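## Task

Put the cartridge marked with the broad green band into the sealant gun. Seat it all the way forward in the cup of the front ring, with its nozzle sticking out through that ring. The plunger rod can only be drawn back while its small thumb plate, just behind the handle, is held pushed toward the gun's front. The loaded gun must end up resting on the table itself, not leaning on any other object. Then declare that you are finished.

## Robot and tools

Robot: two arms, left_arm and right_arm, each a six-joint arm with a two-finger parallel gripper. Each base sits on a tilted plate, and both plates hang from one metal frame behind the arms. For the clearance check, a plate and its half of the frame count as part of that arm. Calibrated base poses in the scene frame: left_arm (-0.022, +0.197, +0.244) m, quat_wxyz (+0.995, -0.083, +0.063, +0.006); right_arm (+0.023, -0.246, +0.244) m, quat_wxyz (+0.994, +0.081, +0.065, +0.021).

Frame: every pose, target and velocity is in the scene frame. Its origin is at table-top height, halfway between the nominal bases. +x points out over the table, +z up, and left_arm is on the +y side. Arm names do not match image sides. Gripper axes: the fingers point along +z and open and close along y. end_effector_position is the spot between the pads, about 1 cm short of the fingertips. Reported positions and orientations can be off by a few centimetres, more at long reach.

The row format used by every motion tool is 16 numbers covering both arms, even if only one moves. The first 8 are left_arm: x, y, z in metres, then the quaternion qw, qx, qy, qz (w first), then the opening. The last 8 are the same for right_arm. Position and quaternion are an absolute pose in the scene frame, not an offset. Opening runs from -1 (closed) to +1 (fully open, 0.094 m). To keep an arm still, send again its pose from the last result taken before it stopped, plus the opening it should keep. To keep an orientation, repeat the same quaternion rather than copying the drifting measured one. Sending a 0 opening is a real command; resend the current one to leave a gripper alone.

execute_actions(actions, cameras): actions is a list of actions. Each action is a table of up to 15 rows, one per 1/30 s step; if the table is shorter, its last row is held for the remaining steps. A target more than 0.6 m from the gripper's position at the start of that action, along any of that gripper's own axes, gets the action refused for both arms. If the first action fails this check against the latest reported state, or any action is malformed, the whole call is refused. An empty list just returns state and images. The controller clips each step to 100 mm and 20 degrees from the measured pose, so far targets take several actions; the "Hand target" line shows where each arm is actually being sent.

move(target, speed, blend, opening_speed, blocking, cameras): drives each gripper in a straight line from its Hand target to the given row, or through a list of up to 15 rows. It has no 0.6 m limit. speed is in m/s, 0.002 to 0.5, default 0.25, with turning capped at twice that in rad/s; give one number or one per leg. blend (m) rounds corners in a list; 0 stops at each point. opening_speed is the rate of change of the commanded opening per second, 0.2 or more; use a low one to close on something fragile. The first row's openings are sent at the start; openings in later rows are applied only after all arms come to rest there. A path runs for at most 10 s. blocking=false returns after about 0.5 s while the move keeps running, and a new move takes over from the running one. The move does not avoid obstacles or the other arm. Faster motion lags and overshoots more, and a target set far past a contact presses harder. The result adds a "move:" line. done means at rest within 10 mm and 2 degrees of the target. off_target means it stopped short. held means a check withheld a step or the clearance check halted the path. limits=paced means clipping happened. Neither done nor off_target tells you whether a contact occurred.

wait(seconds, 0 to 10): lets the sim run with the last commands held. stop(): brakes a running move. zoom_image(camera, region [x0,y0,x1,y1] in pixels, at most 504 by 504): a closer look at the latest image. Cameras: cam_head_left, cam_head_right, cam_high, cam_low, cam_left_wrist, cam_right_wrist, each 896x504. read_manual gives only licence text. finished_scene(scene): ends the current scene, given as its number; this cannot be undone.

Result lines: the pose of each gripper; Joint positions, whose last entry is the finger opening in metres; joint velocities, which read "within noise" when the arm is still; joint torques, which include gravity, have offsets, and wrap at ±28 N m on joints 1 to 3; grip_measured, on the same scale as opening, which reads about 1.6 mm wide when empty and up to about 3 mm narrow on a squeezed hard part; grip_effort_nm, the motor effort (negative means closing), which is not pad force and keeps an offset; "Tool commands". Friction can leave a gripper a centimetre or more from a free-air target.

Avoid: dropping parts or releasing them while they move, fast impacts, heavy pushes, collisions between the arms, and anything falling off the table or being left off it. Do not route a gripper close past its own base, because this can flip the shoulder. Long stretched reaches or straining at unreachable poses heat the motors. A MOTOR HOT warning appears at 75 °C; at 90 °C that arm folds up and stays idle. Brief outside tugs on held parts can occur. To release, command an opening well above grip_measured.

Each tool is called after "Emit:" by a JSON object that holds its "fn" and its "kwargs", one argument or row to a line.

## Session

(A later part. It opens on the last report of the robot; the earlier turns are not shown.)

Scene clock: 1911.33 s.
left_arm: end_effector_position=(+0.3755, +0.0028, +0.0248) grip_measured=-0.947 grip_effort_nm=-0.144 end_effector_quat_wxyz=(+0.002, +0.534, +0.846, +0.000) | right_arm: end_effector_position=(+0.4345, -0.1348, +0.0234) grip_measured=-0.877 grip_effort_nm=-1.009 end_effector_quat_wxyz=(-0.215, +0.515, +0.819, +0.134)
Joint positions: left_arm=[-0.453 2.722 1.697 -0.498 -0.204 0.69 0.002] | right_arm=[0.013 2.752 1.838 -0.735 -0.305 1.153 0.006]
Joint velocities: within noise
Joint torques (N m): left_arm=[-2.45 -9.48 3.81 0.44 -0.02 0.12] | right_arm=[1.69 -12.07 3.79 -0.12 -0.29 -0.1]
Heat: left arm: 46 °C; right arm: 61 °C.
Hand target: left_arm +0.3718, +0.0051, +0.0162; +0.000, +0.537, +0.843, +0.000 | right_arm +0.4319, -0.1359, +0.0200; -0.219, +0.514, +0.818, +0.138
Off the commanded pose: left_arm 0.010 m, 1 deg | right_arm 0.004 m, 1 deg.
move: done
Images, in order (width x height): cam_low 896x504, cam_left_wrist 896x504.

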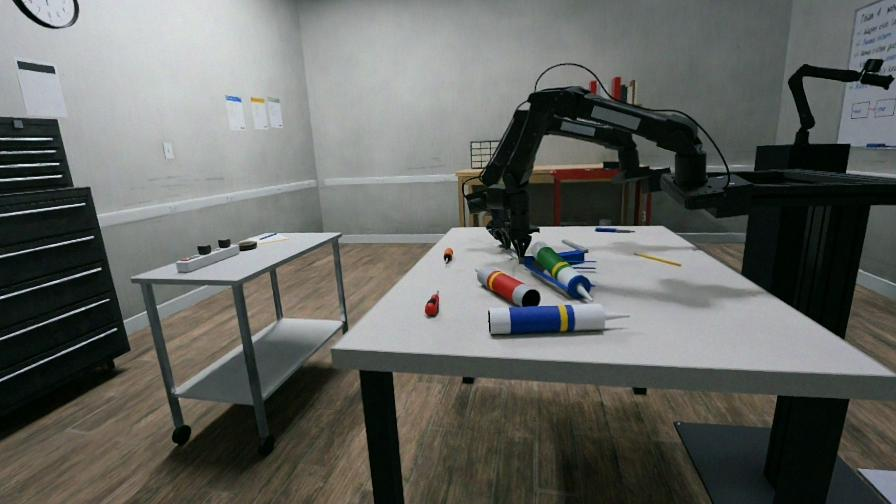

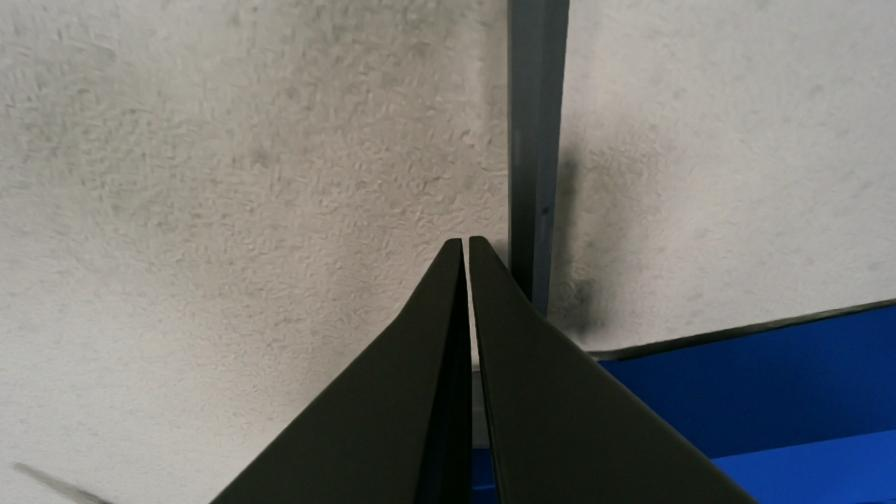

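Emit:
{"fn": "move", "kwargs": {
  "target": [0.3695, 0.014, 0.015, 0, 0.5373, 0.8434, 0, -0.95, 0.432, -0.136, 0.020, -0.2191, 0.5140, 0.8178, 0.1377, -0.95],
  "speed": 0.04,
  "cameras": ["cam_left_wrist", "cam_low", "cam_right_wrist"]
}}

Emit:
{"fn": "zoom_image", "kwargs": {
  "camera": "cam_low",
  "region": [490, 220, 590, 300]
}}

Scene clock: 1915.73 s.
left_arm: end_effector_position=(+0.3702, +0.0129, +0.0171) grip_measured=-0.947 grip_effort_nm=-0.134 end_effector_quat_wxyz=(-0.002, +0.534, +0.845, +0.001) | right_arm: end_effector_position=(+0.4345, -0.1348, +0.0234) grip_measured=-0.877 grip_effort_nm=-1.009 end_effector_quat_wxyz=(-0.215, +0.515, +0.819, +0.134)
Joint positions: left_arm=[-0.434 2.722 1.66 -0.466 -0.205 0.708 0.002] | right_arm=[0.013 2.752 1.838 -0.735 -0.305 1.153 0.006]
Joint velocities: within noise
Joint torques (N m): left_arm=[-2.55 -10.54 3.37 0.35 -0.03 0.13] | right_arm=[1.78 -12.05 3.79 -0.12 -0.3 -0.09]
Heat: left arm: 46 °C; right arm: 61 °C.
Hand target: left_arm +0.3694, +0.0140, +0.0150; +0.000, +0.537, +0.843, +0.000 | right_arm +0.4319, -0.1359, +0.0200; -0.219, +0.514, +0.818, +0.138
Off the commanded pose: left_arm 0.002 m, 0 deg | right_arm 0.004 m, 1 deg.
move: done
Images, in order (width x height): cam_low 896x504, cam_left_wrist 896x504, cam_right_wrist 896x504.

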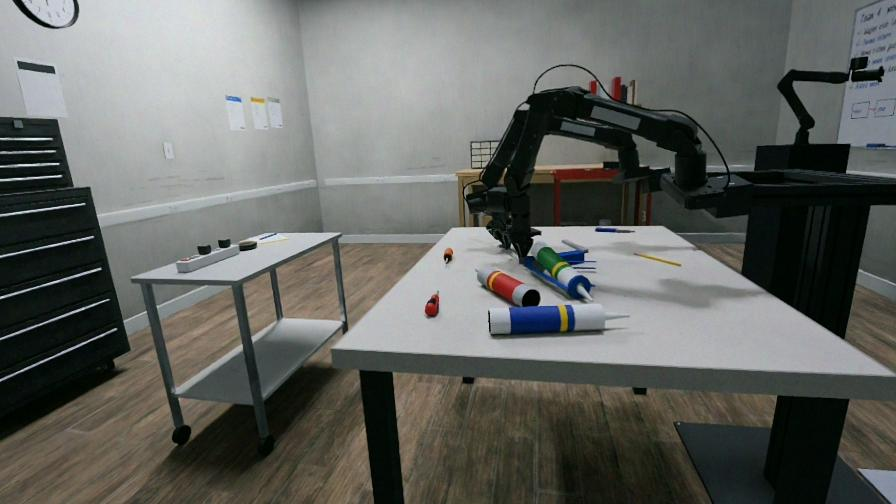

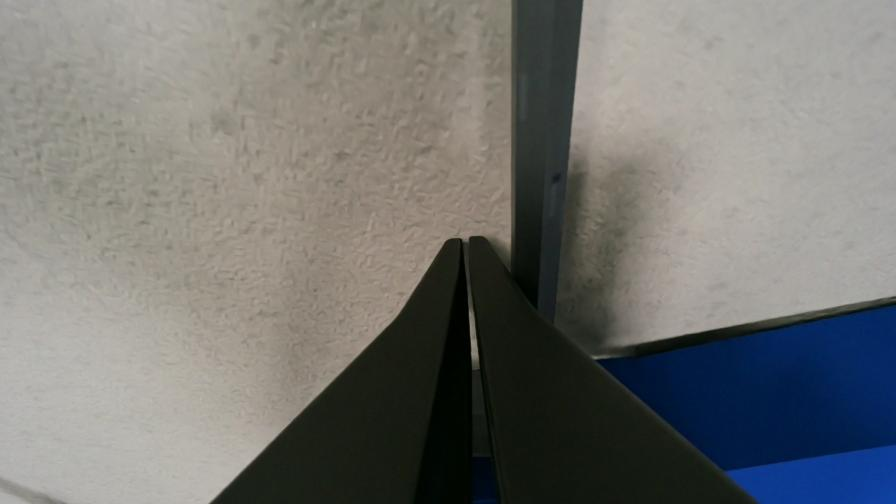

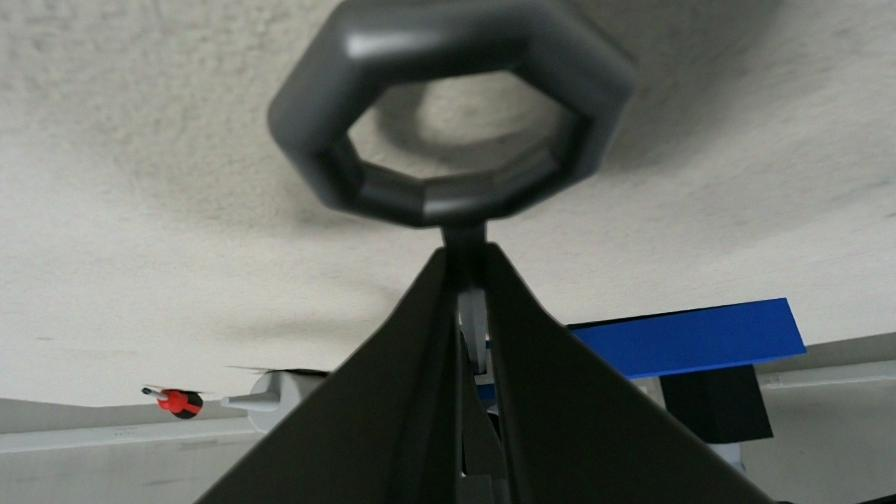

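Scaled by 5.040 from the camera's 896x504 image, which has a finer 1280x720 frame.

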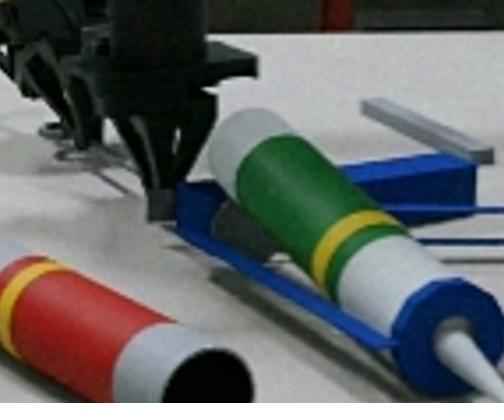

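Emit:
{"fn": "move", "kwargs": {
  "target": [0.366, 0.022, 0.020, 0, 0.5373, 0.8434, 0, -0.95, 0.432, -0.136, 0.020, -0.2191, 0.5140, 0.8178, 0.1377, -0.95],
  "speed": 0.04,
  "cameras": ["cam_left_wrist", "cam_right_wrist"]
}}

Emit:
{"fn": "zoom_image", "kwargs": {
  "camera": "cam_right_wrist",
  "region": [440, 300, 540, 400]
}}

Scene clock: 1919.10 s.
left_arm: end_effector_position=(+0.3680, +0.0175, +0.0126) grip_measured=-0.948 grip_effort_nm=-0.120 end_effector_quat_wxyz=(+0.003, +0.536, +0.844, +0.005) | right_arm: end_effector_position=(+0.4345, -0.1348, +0.0234) grip_measured=-0.877 grip_effort_nm=-1.009 end_effector_quat_wxyz=(-0.215, +0.515, +0.819, +0.134)
Joint positions: left_arm=[-0.428 2.717 1.622 -0.419 -0.212 0.721 0.002] | right_arm=[0.013 2.752 1.838 -0.735 -0.305 1.153 0.006]
Joint velocities: within noise
Joint torques (N m): left_arm=[-2.11 -12.67 2.33 0.14 0.05 0.12] | right_arm=[1.7 -12.04 3.82 -0.11 -0.28 -0.1]
Heat: left arm: 47 °C; right arm: 61 °C.
Hand target: left_arm +0.3659, +0.0220, +0.0197; +0.000, +0.537, +0.843, +0.000 | right_arm +0.4319, -0.1359, +0.0200; -0.219, +0.514, +0.818, +0.138
Off the commanded pose: left_arm 0.009 m, 1 deg | right_arm 0.004 m, 1 deg.
move: done
Images, in order (width x height): cam_left_wrist 896x504, cam_right_wrist 896x504.

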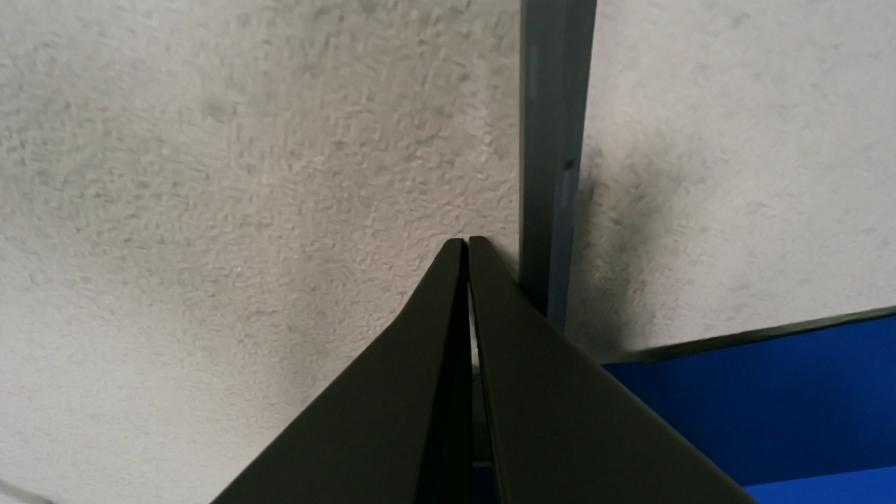

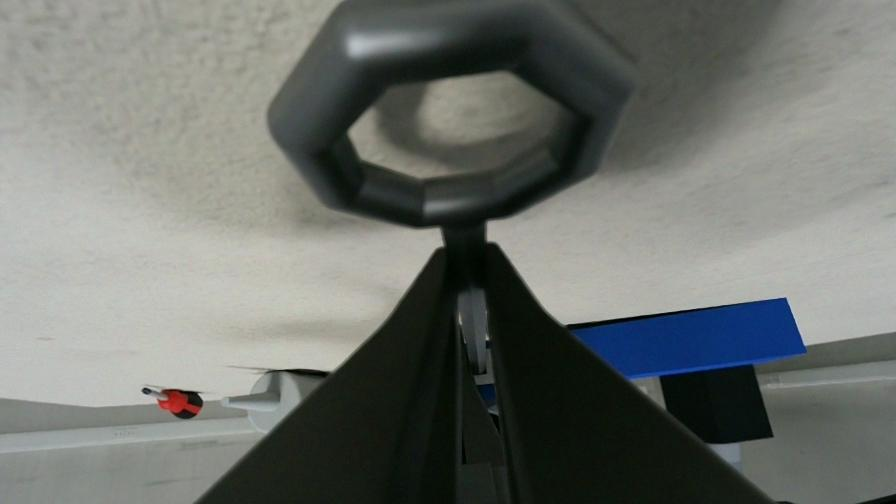

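Scaled by 5.040 from the camera's 896x504 image, which has a finer 1280x720 frame.

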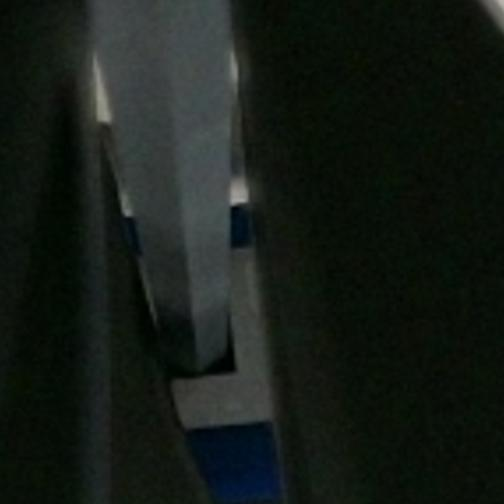

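Emit:
{"fn": "move", "kwargs": {
  "target": [0.367, 0.019, 0.032, 0, 0.5373, 0.8434, 0, -0.95, 0.432, -0.136, 0.020, -0.2191, 0.5140, 0.8178, 0.1377, -0.95],
  "speed": 0.04,
  "cameras": ["cam_left_wrist", "cam_low"]
}}

Emit:
{"fn": "zoom_image", "kwargs": {
  "camera": "cam_low",
  "region": [490, 220, 590, 300]
}}

Scene clock: 1923.13 s.
left_arm: end_effector_position=(+0.3677, +0.0186, +0.0136) grip_measured=-0.948 grip_effort_nm=-0.120 end_effector_quat_wxyz=(+0.003, +0.536, +0.844, +0.007) | right_arm: end_effector_position=(+0.4345, -0.1348, +0.0234) grip_measured=-0.877 grip_effort_nm=-1.009 end_effector_quat_wxyz=(-0.215, +0.515, +0.819, +0.134)
Joint positions: left_arm=[-0.428 2.712 1.616 -0.419 -0.215 0.722 0.002] | right_arm=[0.013 2.752 1.838 -0.735 -0.305 1.153 0.006]
Joint velocities: within noise
Joint torques (N m): left_arm=[-3.11 -14.35 2.58 -0.11 0.11 0] | right_arm=[1.7 -12.04 3.79 -0.12 -0.29 -0.08]
Heat: left arm: 49 °C; right arm: 61 °C.
Hand target: left_arm +0.3670, +0.0189, +0.0310; +0.000, +0.537, +0.843, +0.000 | right_arm +0.4319, -0.1360, +0.0200; -0.219, +0.514, +0.818, +0.138
Off the commanded pose: left_arm 0.018 m, 1 deg | right_arm 0.004 m, 1 deg.
move: off_target (left_arm)
Images, in order (width x height): cam_low 896x504, cam_left_wrist 896x504.

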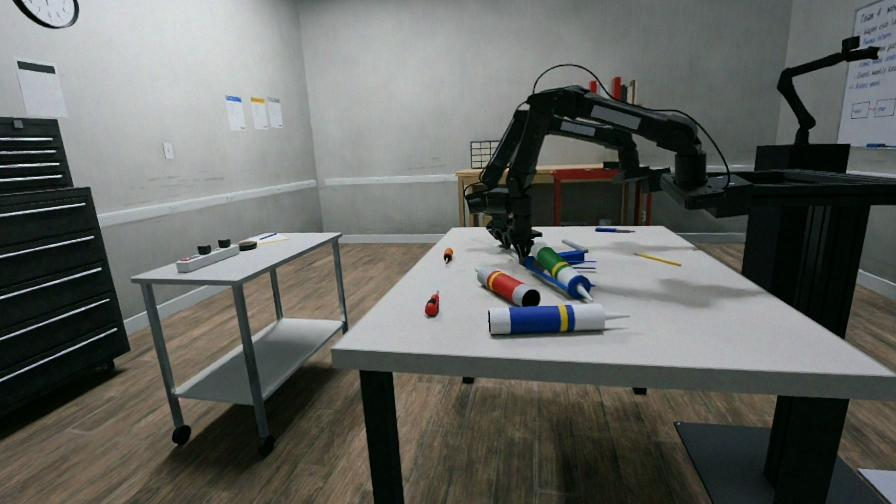

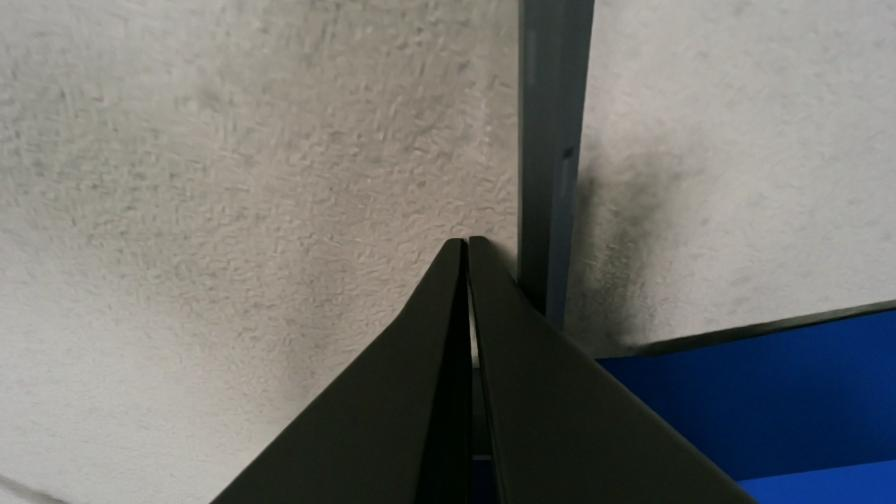

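Scaled by 5.040 from the camera's 896x504 image, which has a finer 1280x720 frame.

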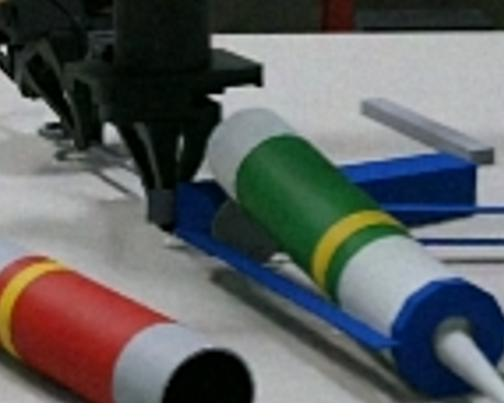

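Emit:
{"fn": "move", "kwargs": {
  "target": [0.362, 0.028, 0.032, 0, 0.5373, 0.8434, 0, -0.95, 0.432, -0.136, 0.020, -0.2191, 0.5140, 0.8178, 0.1377, -0.95],
  "speed": 0.04,
  "cameras": ["cam_left_wrist", "cam_low", "cam_right_wrist"]
}}

Emit:
{"fn": "zoom_image", "kwargs": {
  "camera": "cam_low",
  "region": [490, 220, 590, 300]
}}

Scene clock: 1926.80 s.
left_arm: end_effector_position=(+0.3636, +0.0232, +0.0173) grip_measured=-0.948 grip_effort_nm=-0.115 end_effector_quat_wxyz=(+0.006, +0.536, +0.844, +0.009) | right_arm: end_effector_position=(+0.4345, -0.1346, +0.0235) grip_measured=-0.877 grip_effort_nm=-1.009 end_effector_quat_wxyz=(-0.216, +0.515, +0.819, +0.135)
Joint positions: left_arm=[-0.424 2.682 1.566 -0.392 -0.218 0.726 0.002] | right_arm=[0.013 2.752 1.838 -0.735 -0.307 1.153 0.006]
Joint velocities: within noise
Joint torques (N m): left_arm=[-1.91 -13.83 2.29 -0.08 0.14 0.1] | right_arm=[1.84 -12.1 3.75 -0.11 -0.28 -0.09]
Heat: left arm: 51 °C; right arm: 61 °C.
Hand target: left_arm +0.3621, +0.0278, +0.0312; +0.000, +0.537, +0.843, +0.000 | right_arm +0.4319, -0.1359, +0.0200; -0.219, +0.514, +0.818, +0.138
Off the commanded pose: left_arm 0.016 m, 1 deg | right_arm 0.005 m, 1 deg.
move: off_target (left_arm)
Images, in order (width x height): cam_low 896x504, cam_left_wrist 896x504, cam_right_wrist 896x504.

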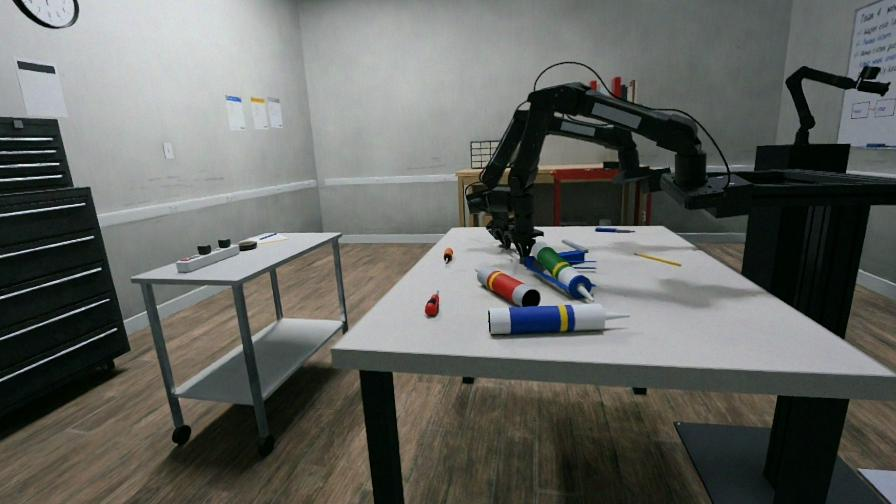

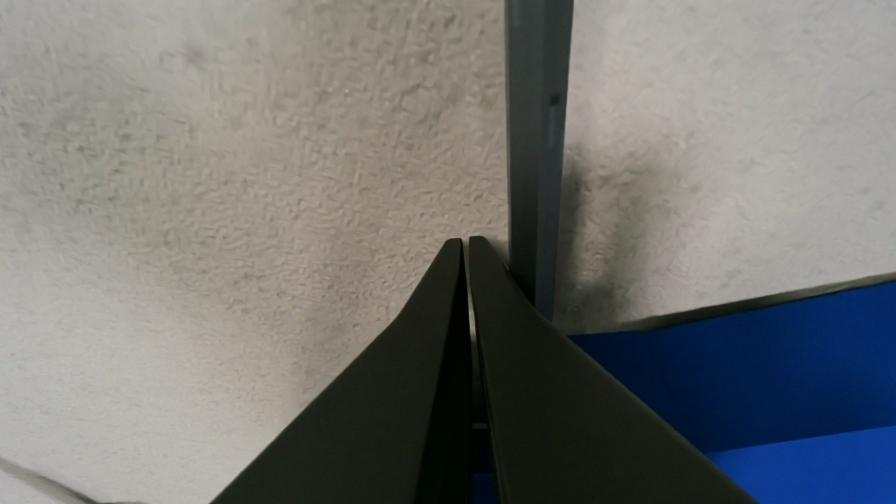

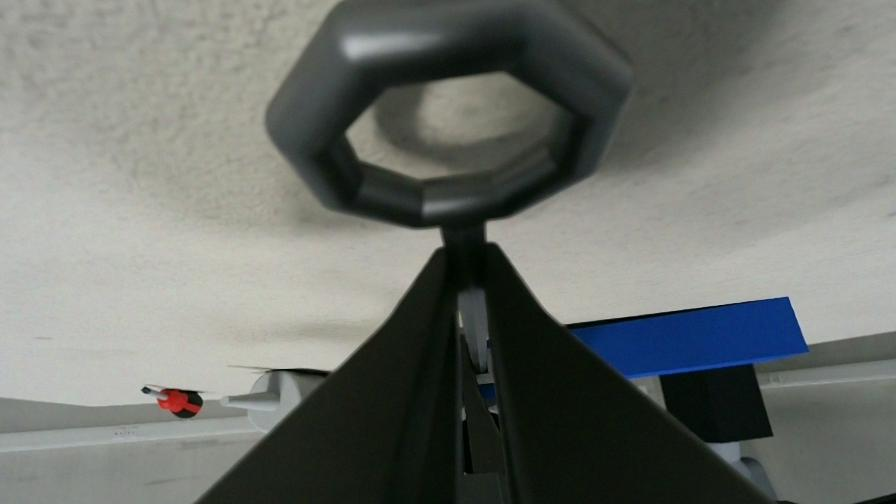

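Scaled by 5.040 from the camera's 896x504 image, which has a finer 1280x720 frame.

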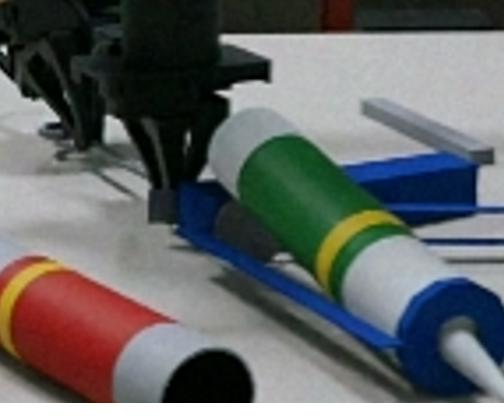

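Emit:
{"fn": "move", "kwargs": {
  "target": [0.362, 0.028, 0.032, 0, 0.5373, 0.8434, 0, -0.95, 0.439, -0.152, 0.020, -0.2191, 0.5140, 0.8178, 0.1377, -0.95],
  "speed": 0.04,
  "cameras": ["cam_left_wrist", "cam_low", "cam_right_wrist"]
}}

Emit:
{"fn": "zoom_image", "kwargs": {
  "camera": "cam_low",
  "region": [490, 220, 590, 300]
}}

Scene clock: 1931.50 s.
left_arm: end_effector_position=(+0.3630, +0.0213, +0.0175) grip_measured=-0.948 grip_effort_nm=-0.120 end_effector_quat_wxyz=(+0.007, +0.536, +0.844, +0.003) | right_arm: end_effector_position=(+0.4332, -0.1383, +0.0233) grip_measured=-0.877 grip_effort_nm=-1.009 end_effector_quat_wxyz=(-0.228, +0.514, +0.815, +0.144)
Joint positions: left_arm=[-0.424 2.682 1.566 -0.391 -0.206 0.726 0.002] | right_arm=[-0.005 2.762 1.85 -0.755 -0.334 1.132 0.006]
Joint velocities: within noise
Joint torques (N m): left_arm=[-2.11 -13.91 2.24 -0.07 0.02 0.12] | right_arm=[0.32 -11.79 6.64 -0.42 0 -0.24]
Heat: left arm: 52 °C; right arm: 61 °C.
Hand target: left_arm +0.3621, +0.0278, +0.0313; +0.000, +0.537, +0.843, +0.000 | right_arm +0.4386, -0.1520, +0.0202; -0.219, +0.514, +0.818, +0.138
Off the commanded pose: left_arm 0.016 m, 1 deg | right_arm 0.015 m, 1 deg.
move: off_target (left_arm, right_arm)
Images, in order (width x height): cam_low 896x504, cam_left_wrist 896x504, cam_right_wrist 896x504.

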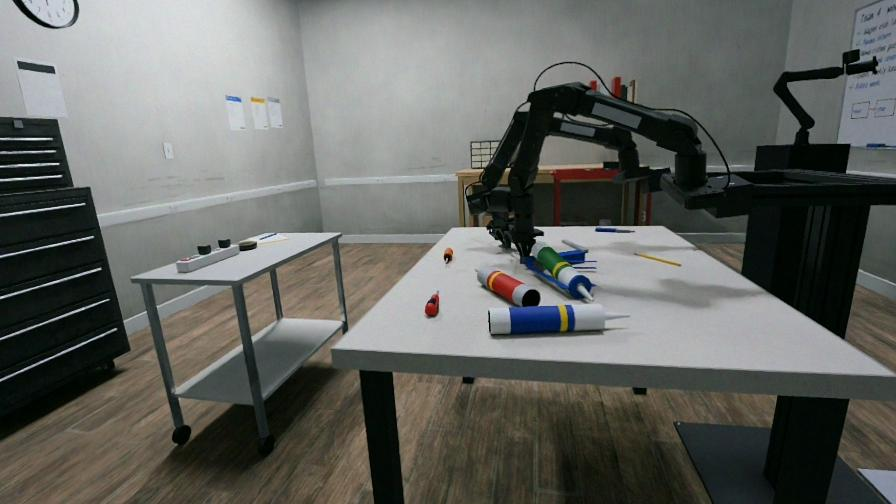

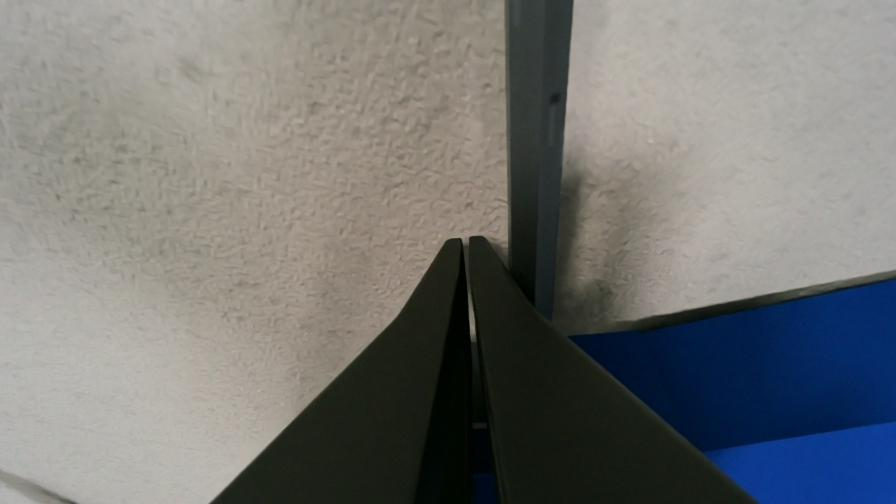

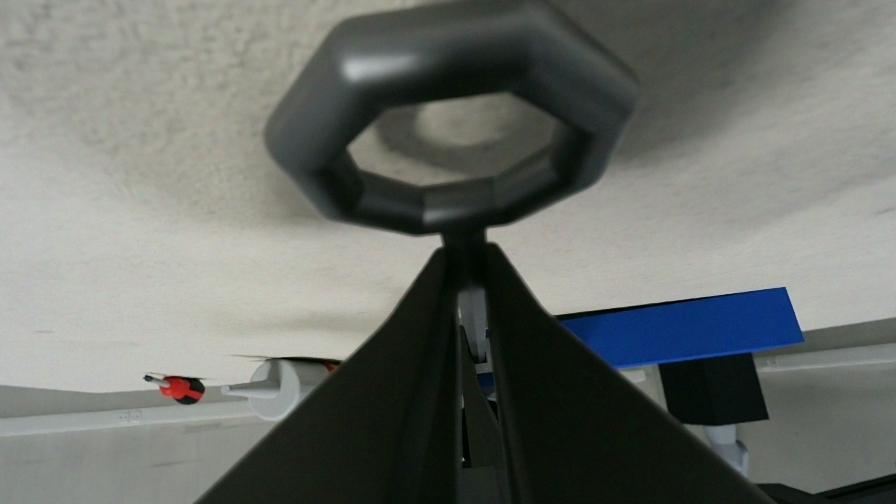

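Scaled by 5.040 from the camera's 896x504 image, which has a finer 1280x720 frame.

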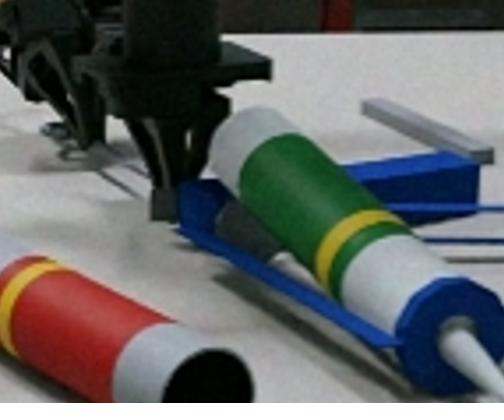

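Emit:
{"fn": "move", "kwargs": {
  "target": [0.359, 0.038, 0.036, 0, 0.5373, 0.8434, 0, -0.95, 0.447, -0.171, 0.020, -0.2191, 0.5140, 0.8178, 0.1377, -0.95],
  "speed": 0.04,
  "cameras": ["cam_left_wrist", "cam_low", "cam_right_wrist"]
}}

Emit:
{"fn": "zoom_image", "kwargs": {
  "camera": "cam_low",
  "region": [490, 220, 590, 300]
}}

Scene clock: 1936.07 s.
left_arm: end_effector_position=(+0.3616, +0.0149, +0.0247) grip_measured=-0.948 grip_effort_nm=-0.115 end_effector_quat_wxyz=(+0.023, +0.541, +0.841, -0.016) | right_arm: end_effector_position=(+0.4353, -0.1479, +0.0234) grip_measured=-0.877 grip_effort_nm=-1.009 end_effector_quat_wxyz=(-0.241, +0.510, +0.813, +0.148)
Joint positions: left_arm=[-0.424 2.648 1.524 -0.357 -0.162 0.742 0.002] | right_arm=[-0.034 2.787 1.906 -0.817 -0.352 1.092 0.006]
Joint velocities: within noise
Joint torques (N m): left_arm=[-0.69 -13.63 1.99 -0.16 -0.33 0.13] | right_arm=[-0.69 -12.37 7.38 -0.38 0.2 -0.27]
Heat: left arm: 53 °C; right arm: 60 °C.
Hand target: left_arm +0.3590, +0.0371, +0.0349; +0.000, +0.538, +0.843, +0.000 | right_arm +0.4463, -0.1709, +0.0206; -0.219, +0.515, +0.818, +0.138
Off the commanded pose: left_arm 0.026 m, 3 deg | right_arm 0.026 m, 3 deg.
move: off_target (left_arm, right_arm)
Images, in order (width x height): cam_low 896x504, cam_left_wrist 896x504, cam_right_wrist 896x504.

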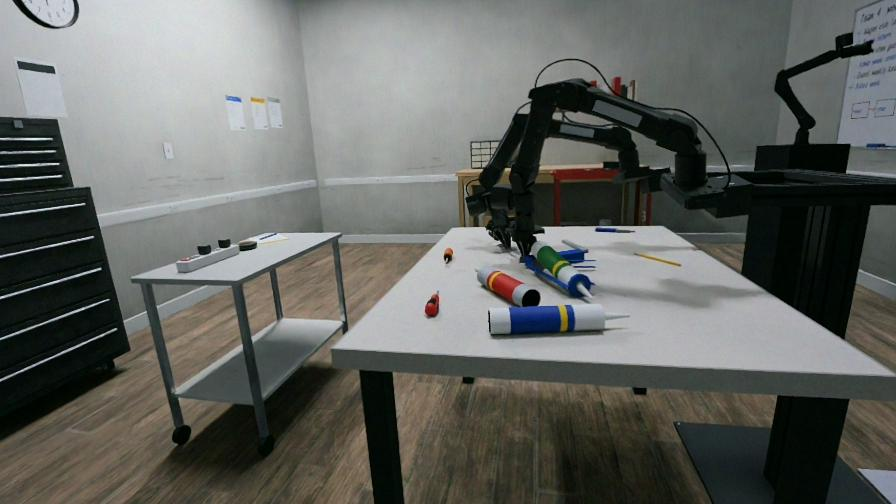

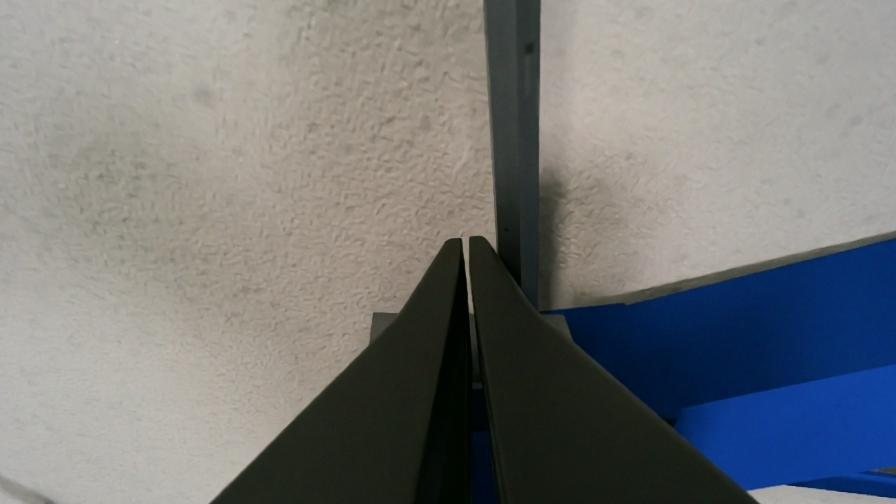

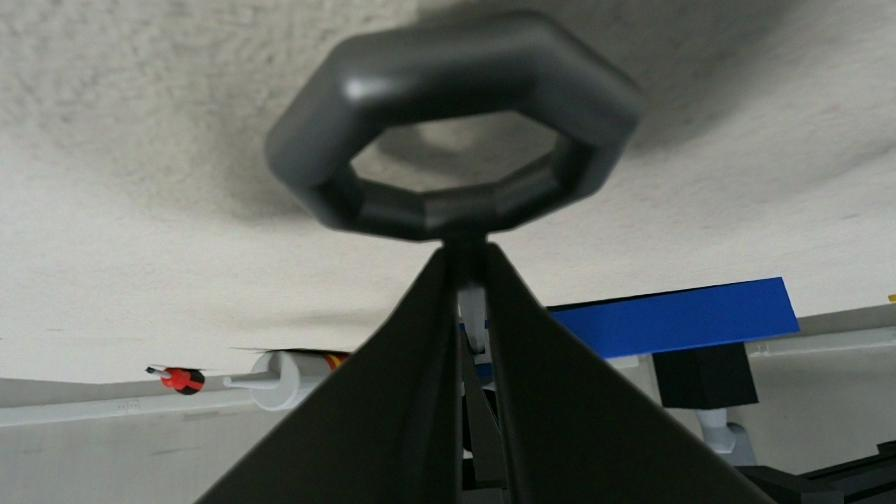

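Scaled by 5.040 from the camera's 896x504 image, which has a finer 1280x720 frame.

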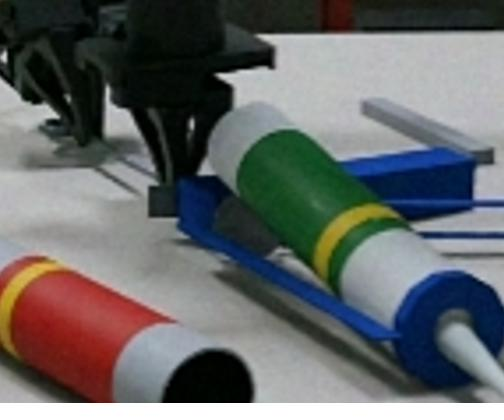

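Emit:
{"fn": "move", "kwargs": {
  "target": [
    [0.375, 0.005, 0.05, 0, 0.5373, 0.8434, 0, -0.95, 0.4353, -0.148, 0.020, -0.2191, 0.5140, 0.8178, 0.1377, -0.95],
    [0.345, 0.075, 0.13, 0, 0.5373, 0.8434, 0, 0.2, 0.4353, -0.148, 0.020, -0.2191, 0.5140, 0.8178, 0.1377, -0.95]
  ],
  "blend": [0.01, 0],
  "speed": 0.1,
  "cameras": ["cam_left_wrist", "cam_right_wrist", "cam_head_right"]
}}

Emit:
{"fn": "zoom_image", "kwargs": {
  "camera": "cam_left_wrist",
  "region": [380, 0, 660, 140]
}}

Scene clock: 1951.03 s.
left_arm: end_effector_position=(+0.3409, +0.0710, +0.1138) grip_measured=+0.197 grip_effort_nm=0.149 end_effector_quat_wxyz=(-0.009, +0.536, +0.844, -0.003) | right_arm: end_effector_position=(+0.4313, -0.1491, +0.0142) grip_measured=-0.877 grip_effort_nm=-1.004 end_effector_quat_wxyz=(-0.233, +0.521, +0.809, +0.142)
Joint positions: left_arm=[-0.378 2.305 1.313 -0.539 -0.198 0.766 0.056] | right_arm=[-0.034 2.787 1.867 -0.763 -0.337 1.12 0.006]
Joint velocities: within noise
Joint torques (N m): left_arm=[-2.11 -12.92 3.64 0.01 0 0.15] | right_arm=[3.56 -14.46 3.25 -0.19 0.01 -0.04]
Heat: left arm: 52 °C; right arm: 64 °C.
Hand target: left_arm +0.3449, +0.0749, +0.1293; +0.000, +0.537, +0.843, +0.000 | right_arm +0.4352, -0.1479, +0.0199; -0.220, +0.514, +0.818, +0.138
Off the commanded pose: left_arm 0.017 m, 1 deg | right_arm 0.007 m, 2 deg.
move: off_target (left_arm); target 2's new opening was sent with left_arm's hand 0.017 m and 1 deg from that target
Images, in order (width x height): cam_head_right 896x504, cam_left_wrist 896x504, cam_right_wrist 896x504.

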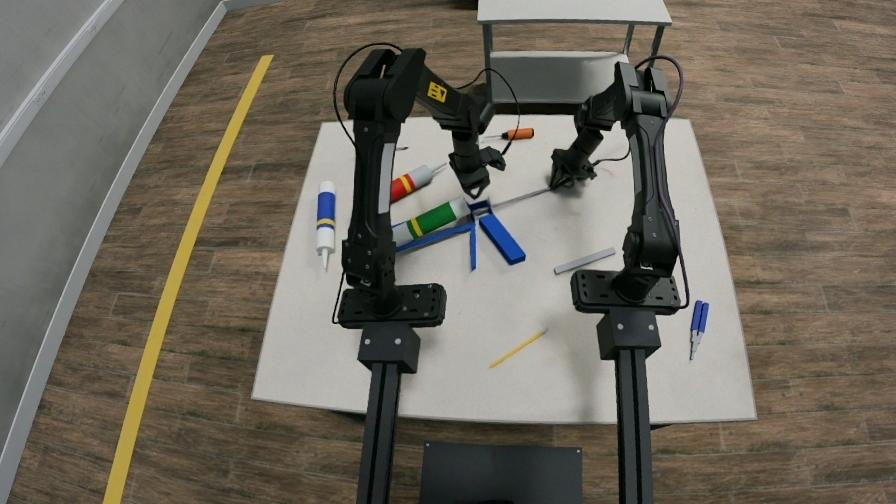

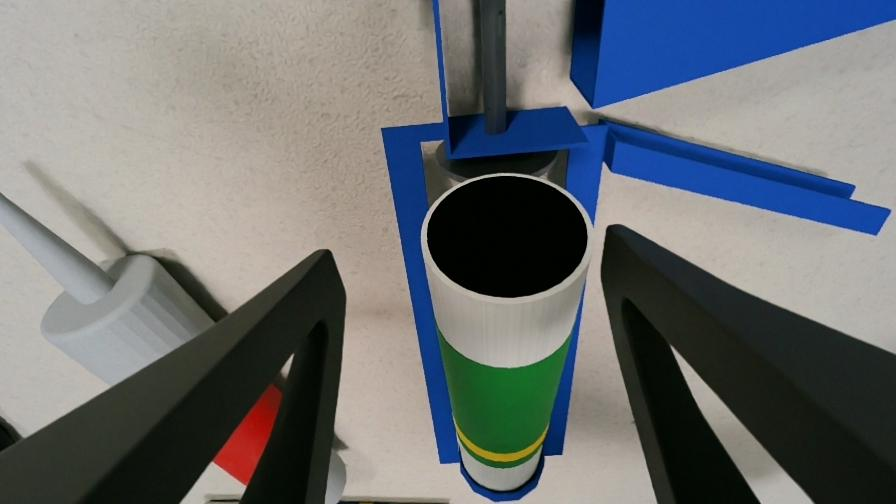

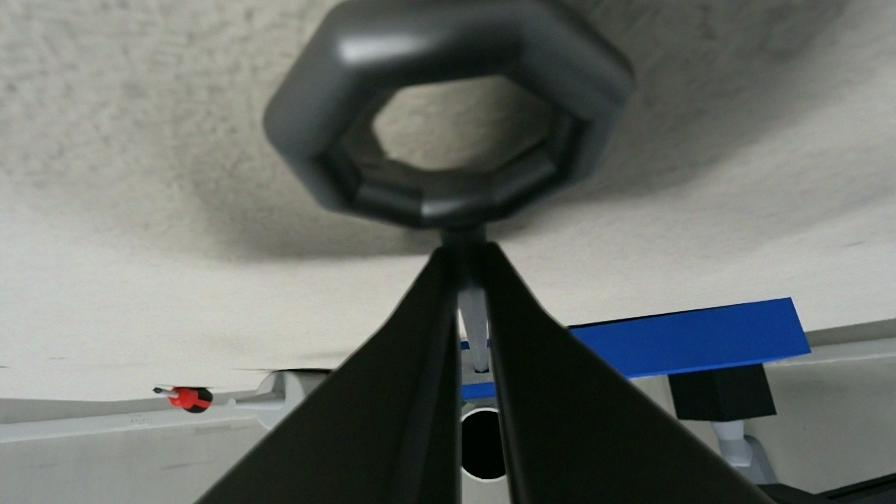

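Scaled by 1.800 from the camera's 896x504 image, which has a finer 1280x720 frame.

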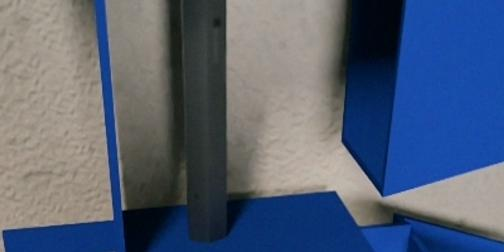

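Emit:
{"fn": "zoom_image", "kwargs": {
  "camera": "cam_left_wrist",
  "region": [400, 90, 600, 200]
}}

Scaled by 2.520 from the camera's 896x504 image, which has a finer 1280x720 frame.

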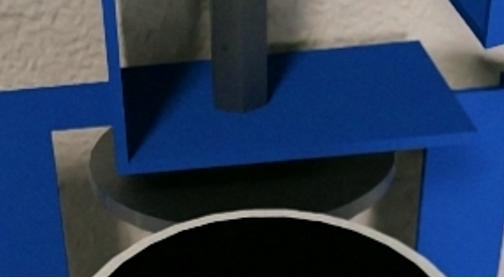

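Emit:
{"fn": "move", "kwargs": {
  "target": [
    [0.380, -0.010, 0.06, 0, 0.5373, 0.8434, 0, -0.95, 0.436, -0.148, 0.026, -0.2191, 0.5140, 0.8178, 0.1377, -0.95],
    [0.380, -0.010, 0.025, 0, 0.5373, 0.8434, 0, -0.95, 0.436, -0.148, 0.026, -0.2191, 0.5140, 0.8178, 0.1377, -0.95]
  ],
  "speed": 0.1,
  "cameras": ["cam_left_wrist", "cam_right_wrist", "cam_low"]
}}

Emit:
{"fn": "zoom_image", "kwargs": {
  "camera": "cam_low",
  "region": [490, 220, 590, 300]
}}

Scene clock: 1975.80 s.
left_arm: end_effector_position=(+0.3743, -0.0051, +0.0300) grip_measured=-0.947 grip_effort_nm=-0.139 end_effector_quat_wxyz=(-0.009, +0.539, +0.842, -0.003) | right_arm: end_effector_position=(+0.4306, -0.1493, +0.0145) grip_measured=-0.877 grip_effort_nm=-1.009 end_effector_quat_wxyz=(-0.233, +0.523, +0.808, +0.141)
Joint positions: left_arm=[-0.471 2.735 1.75 -0.566 -0.201 0.679 0.002] | right_arm=[-0.034 2.784 1.862 -0.761 -0.336 1.124 0.006]
Joint velocities: within noise
Joint torques (N m): left_arm=[-3.1 -9.28 6.83 0.36 -0.03 -0.04] | right_arm=[3.62 -15.82 3.12 -0.32 0.01 -0.06]
Heat: left arm: 48 °C; right arm: 69 °C.
Hand target: left_arm +0.3798, -0.0098, +0.0253; +0.000, +0.537, +0.843, +0.000 | right_arm +0.4360, -0.1479, +0.0259; -0.219, +0.514, +0.818, +0.138
Off the commanded pose: left_arm 0.009 m, 1 deg | right_arm 0.013 m, 2 deg.
move: off_target (right_arm)
Images, in order (width x height): cam_low 896x504, cam_left_wrist 896x504, cam_right_wrist 896x504.

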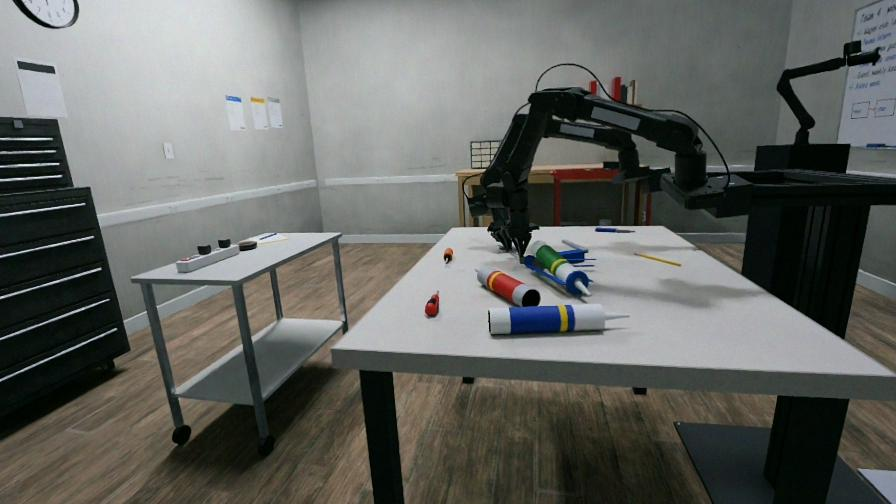

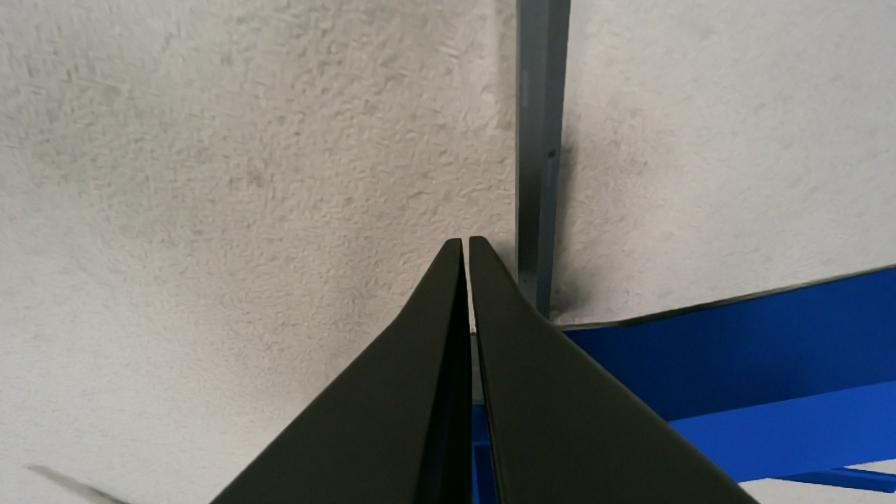

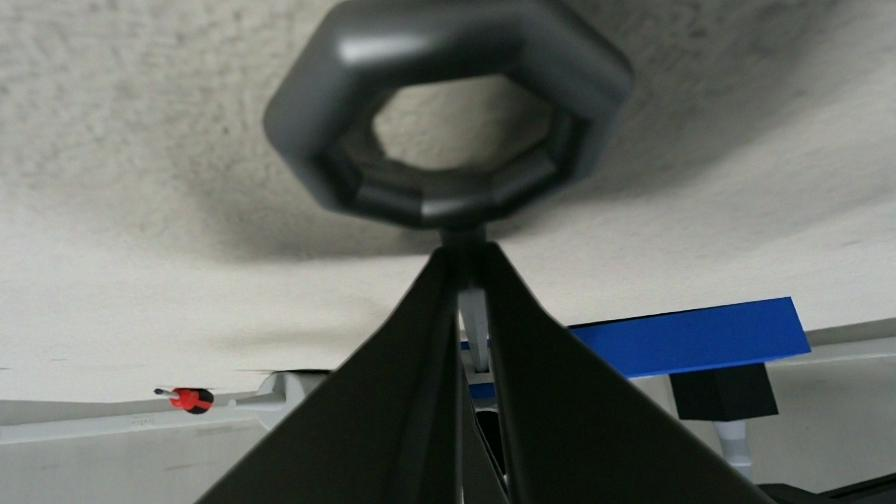

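Scaled by 5.040 from the camera's 896x504 image, which has a finer 1280x720 frame.

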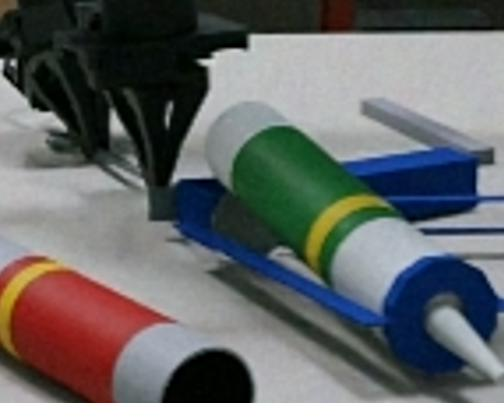

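Emit:
{"fn": "move", "kwargs": {
  "target": [
    [0.380, -0.010, 0.025, 0, 0.5373, 0.8434, 0, -0.95, 0.433, -0.148, 0.030, -0.2191, 0.5140, 0.8178, 0.1377, -0.6]
  ],
  "speed": 0.04,
  "opening_speed": 0.5,
  "cameras": ["cam_right_wrist", "cam_low"]
}}

Emit:
{"fn": "zoom_image", "kwargs": {
  "camera": "cam_low",
  "region": [490, 220, 590, 300]
}}

Scene clock: 1979.67 s.
left_arm: end_effector_position=(+0.3743, -0.0051, +0.0300) grip_measured=-0.947 grip_effort_nm=-0.144 end_effector_quat_wxyz=(-0.009, +0.539, +0.842, -0.003) | right_arm: end_effector_position=(+0.4195, -0.1516, +0.0131) grip_measured=-0.603 grip_effort_nm=0.178 end_effector_quat_wxyz=(-0.239, +0.523, +0.808, +0.129)
Joint positions: left_arm=[-0.471 2.735 1.75 -0.566 -0.201 0.679 0.002] | right_arm=[-0.034 2.773 1.824 -0.757 -0.321 1.124 0.019]
Joint velocities: within noise
Joint torques (N m): left_arm=[-3.23 -9.35 6.93 0.37 -0.02 -0.01] | right_arm=[3.85 -16.49 3.44 -0.3 -0.1 -0.06]
Heat: left arm: 47 °C; right arm: 68 °C.
Hand target: left_arm +0.3798, -0.0098, +0.0253; +0.000, +0.537, +0.843, +0.000 | right_arm +0.4326, -0.1478, +0.0297; -0.220, +0.514, +0.818, +0.138
Off the commanded pose: left_arm 0.009 m, 1 deg | right_arm 0.022 m, 3 deg.
move: off_target (right_arm)
Images, in order (width x height): cam_low 896x504, cam_right_wrist 896x504.

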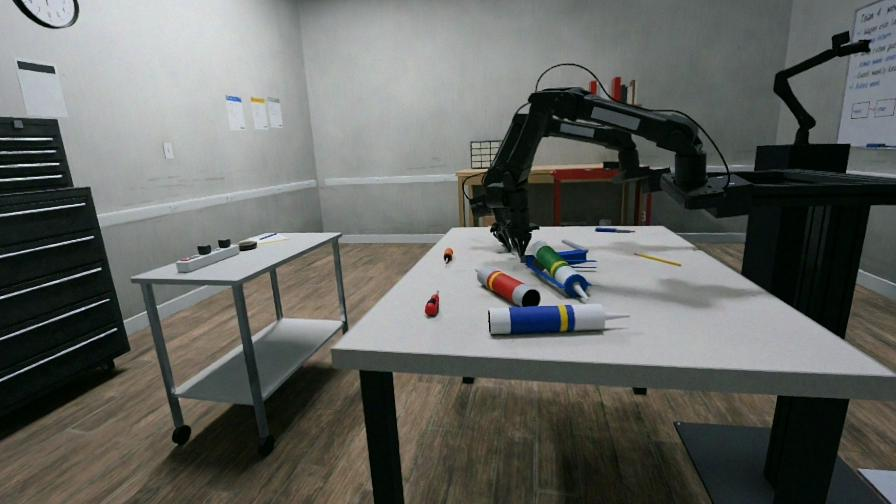

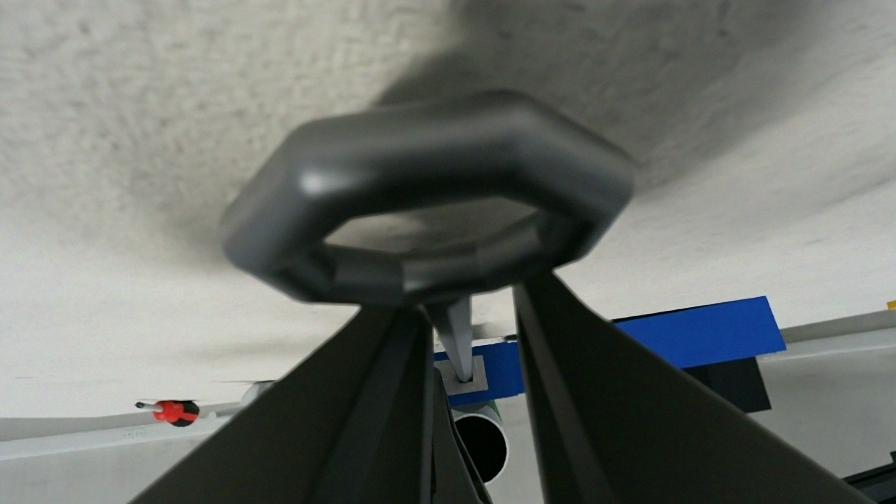

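Scaled by 5.040 from the camera's 896x504 image, which has a finer 1280x720 frame.

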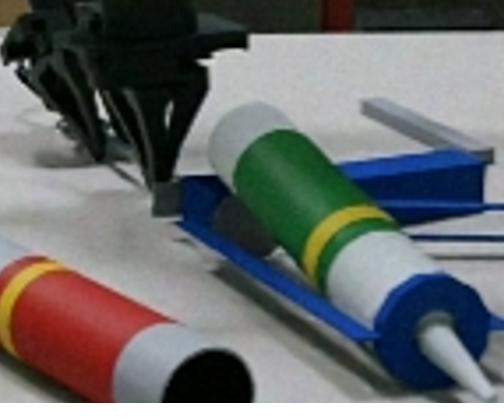

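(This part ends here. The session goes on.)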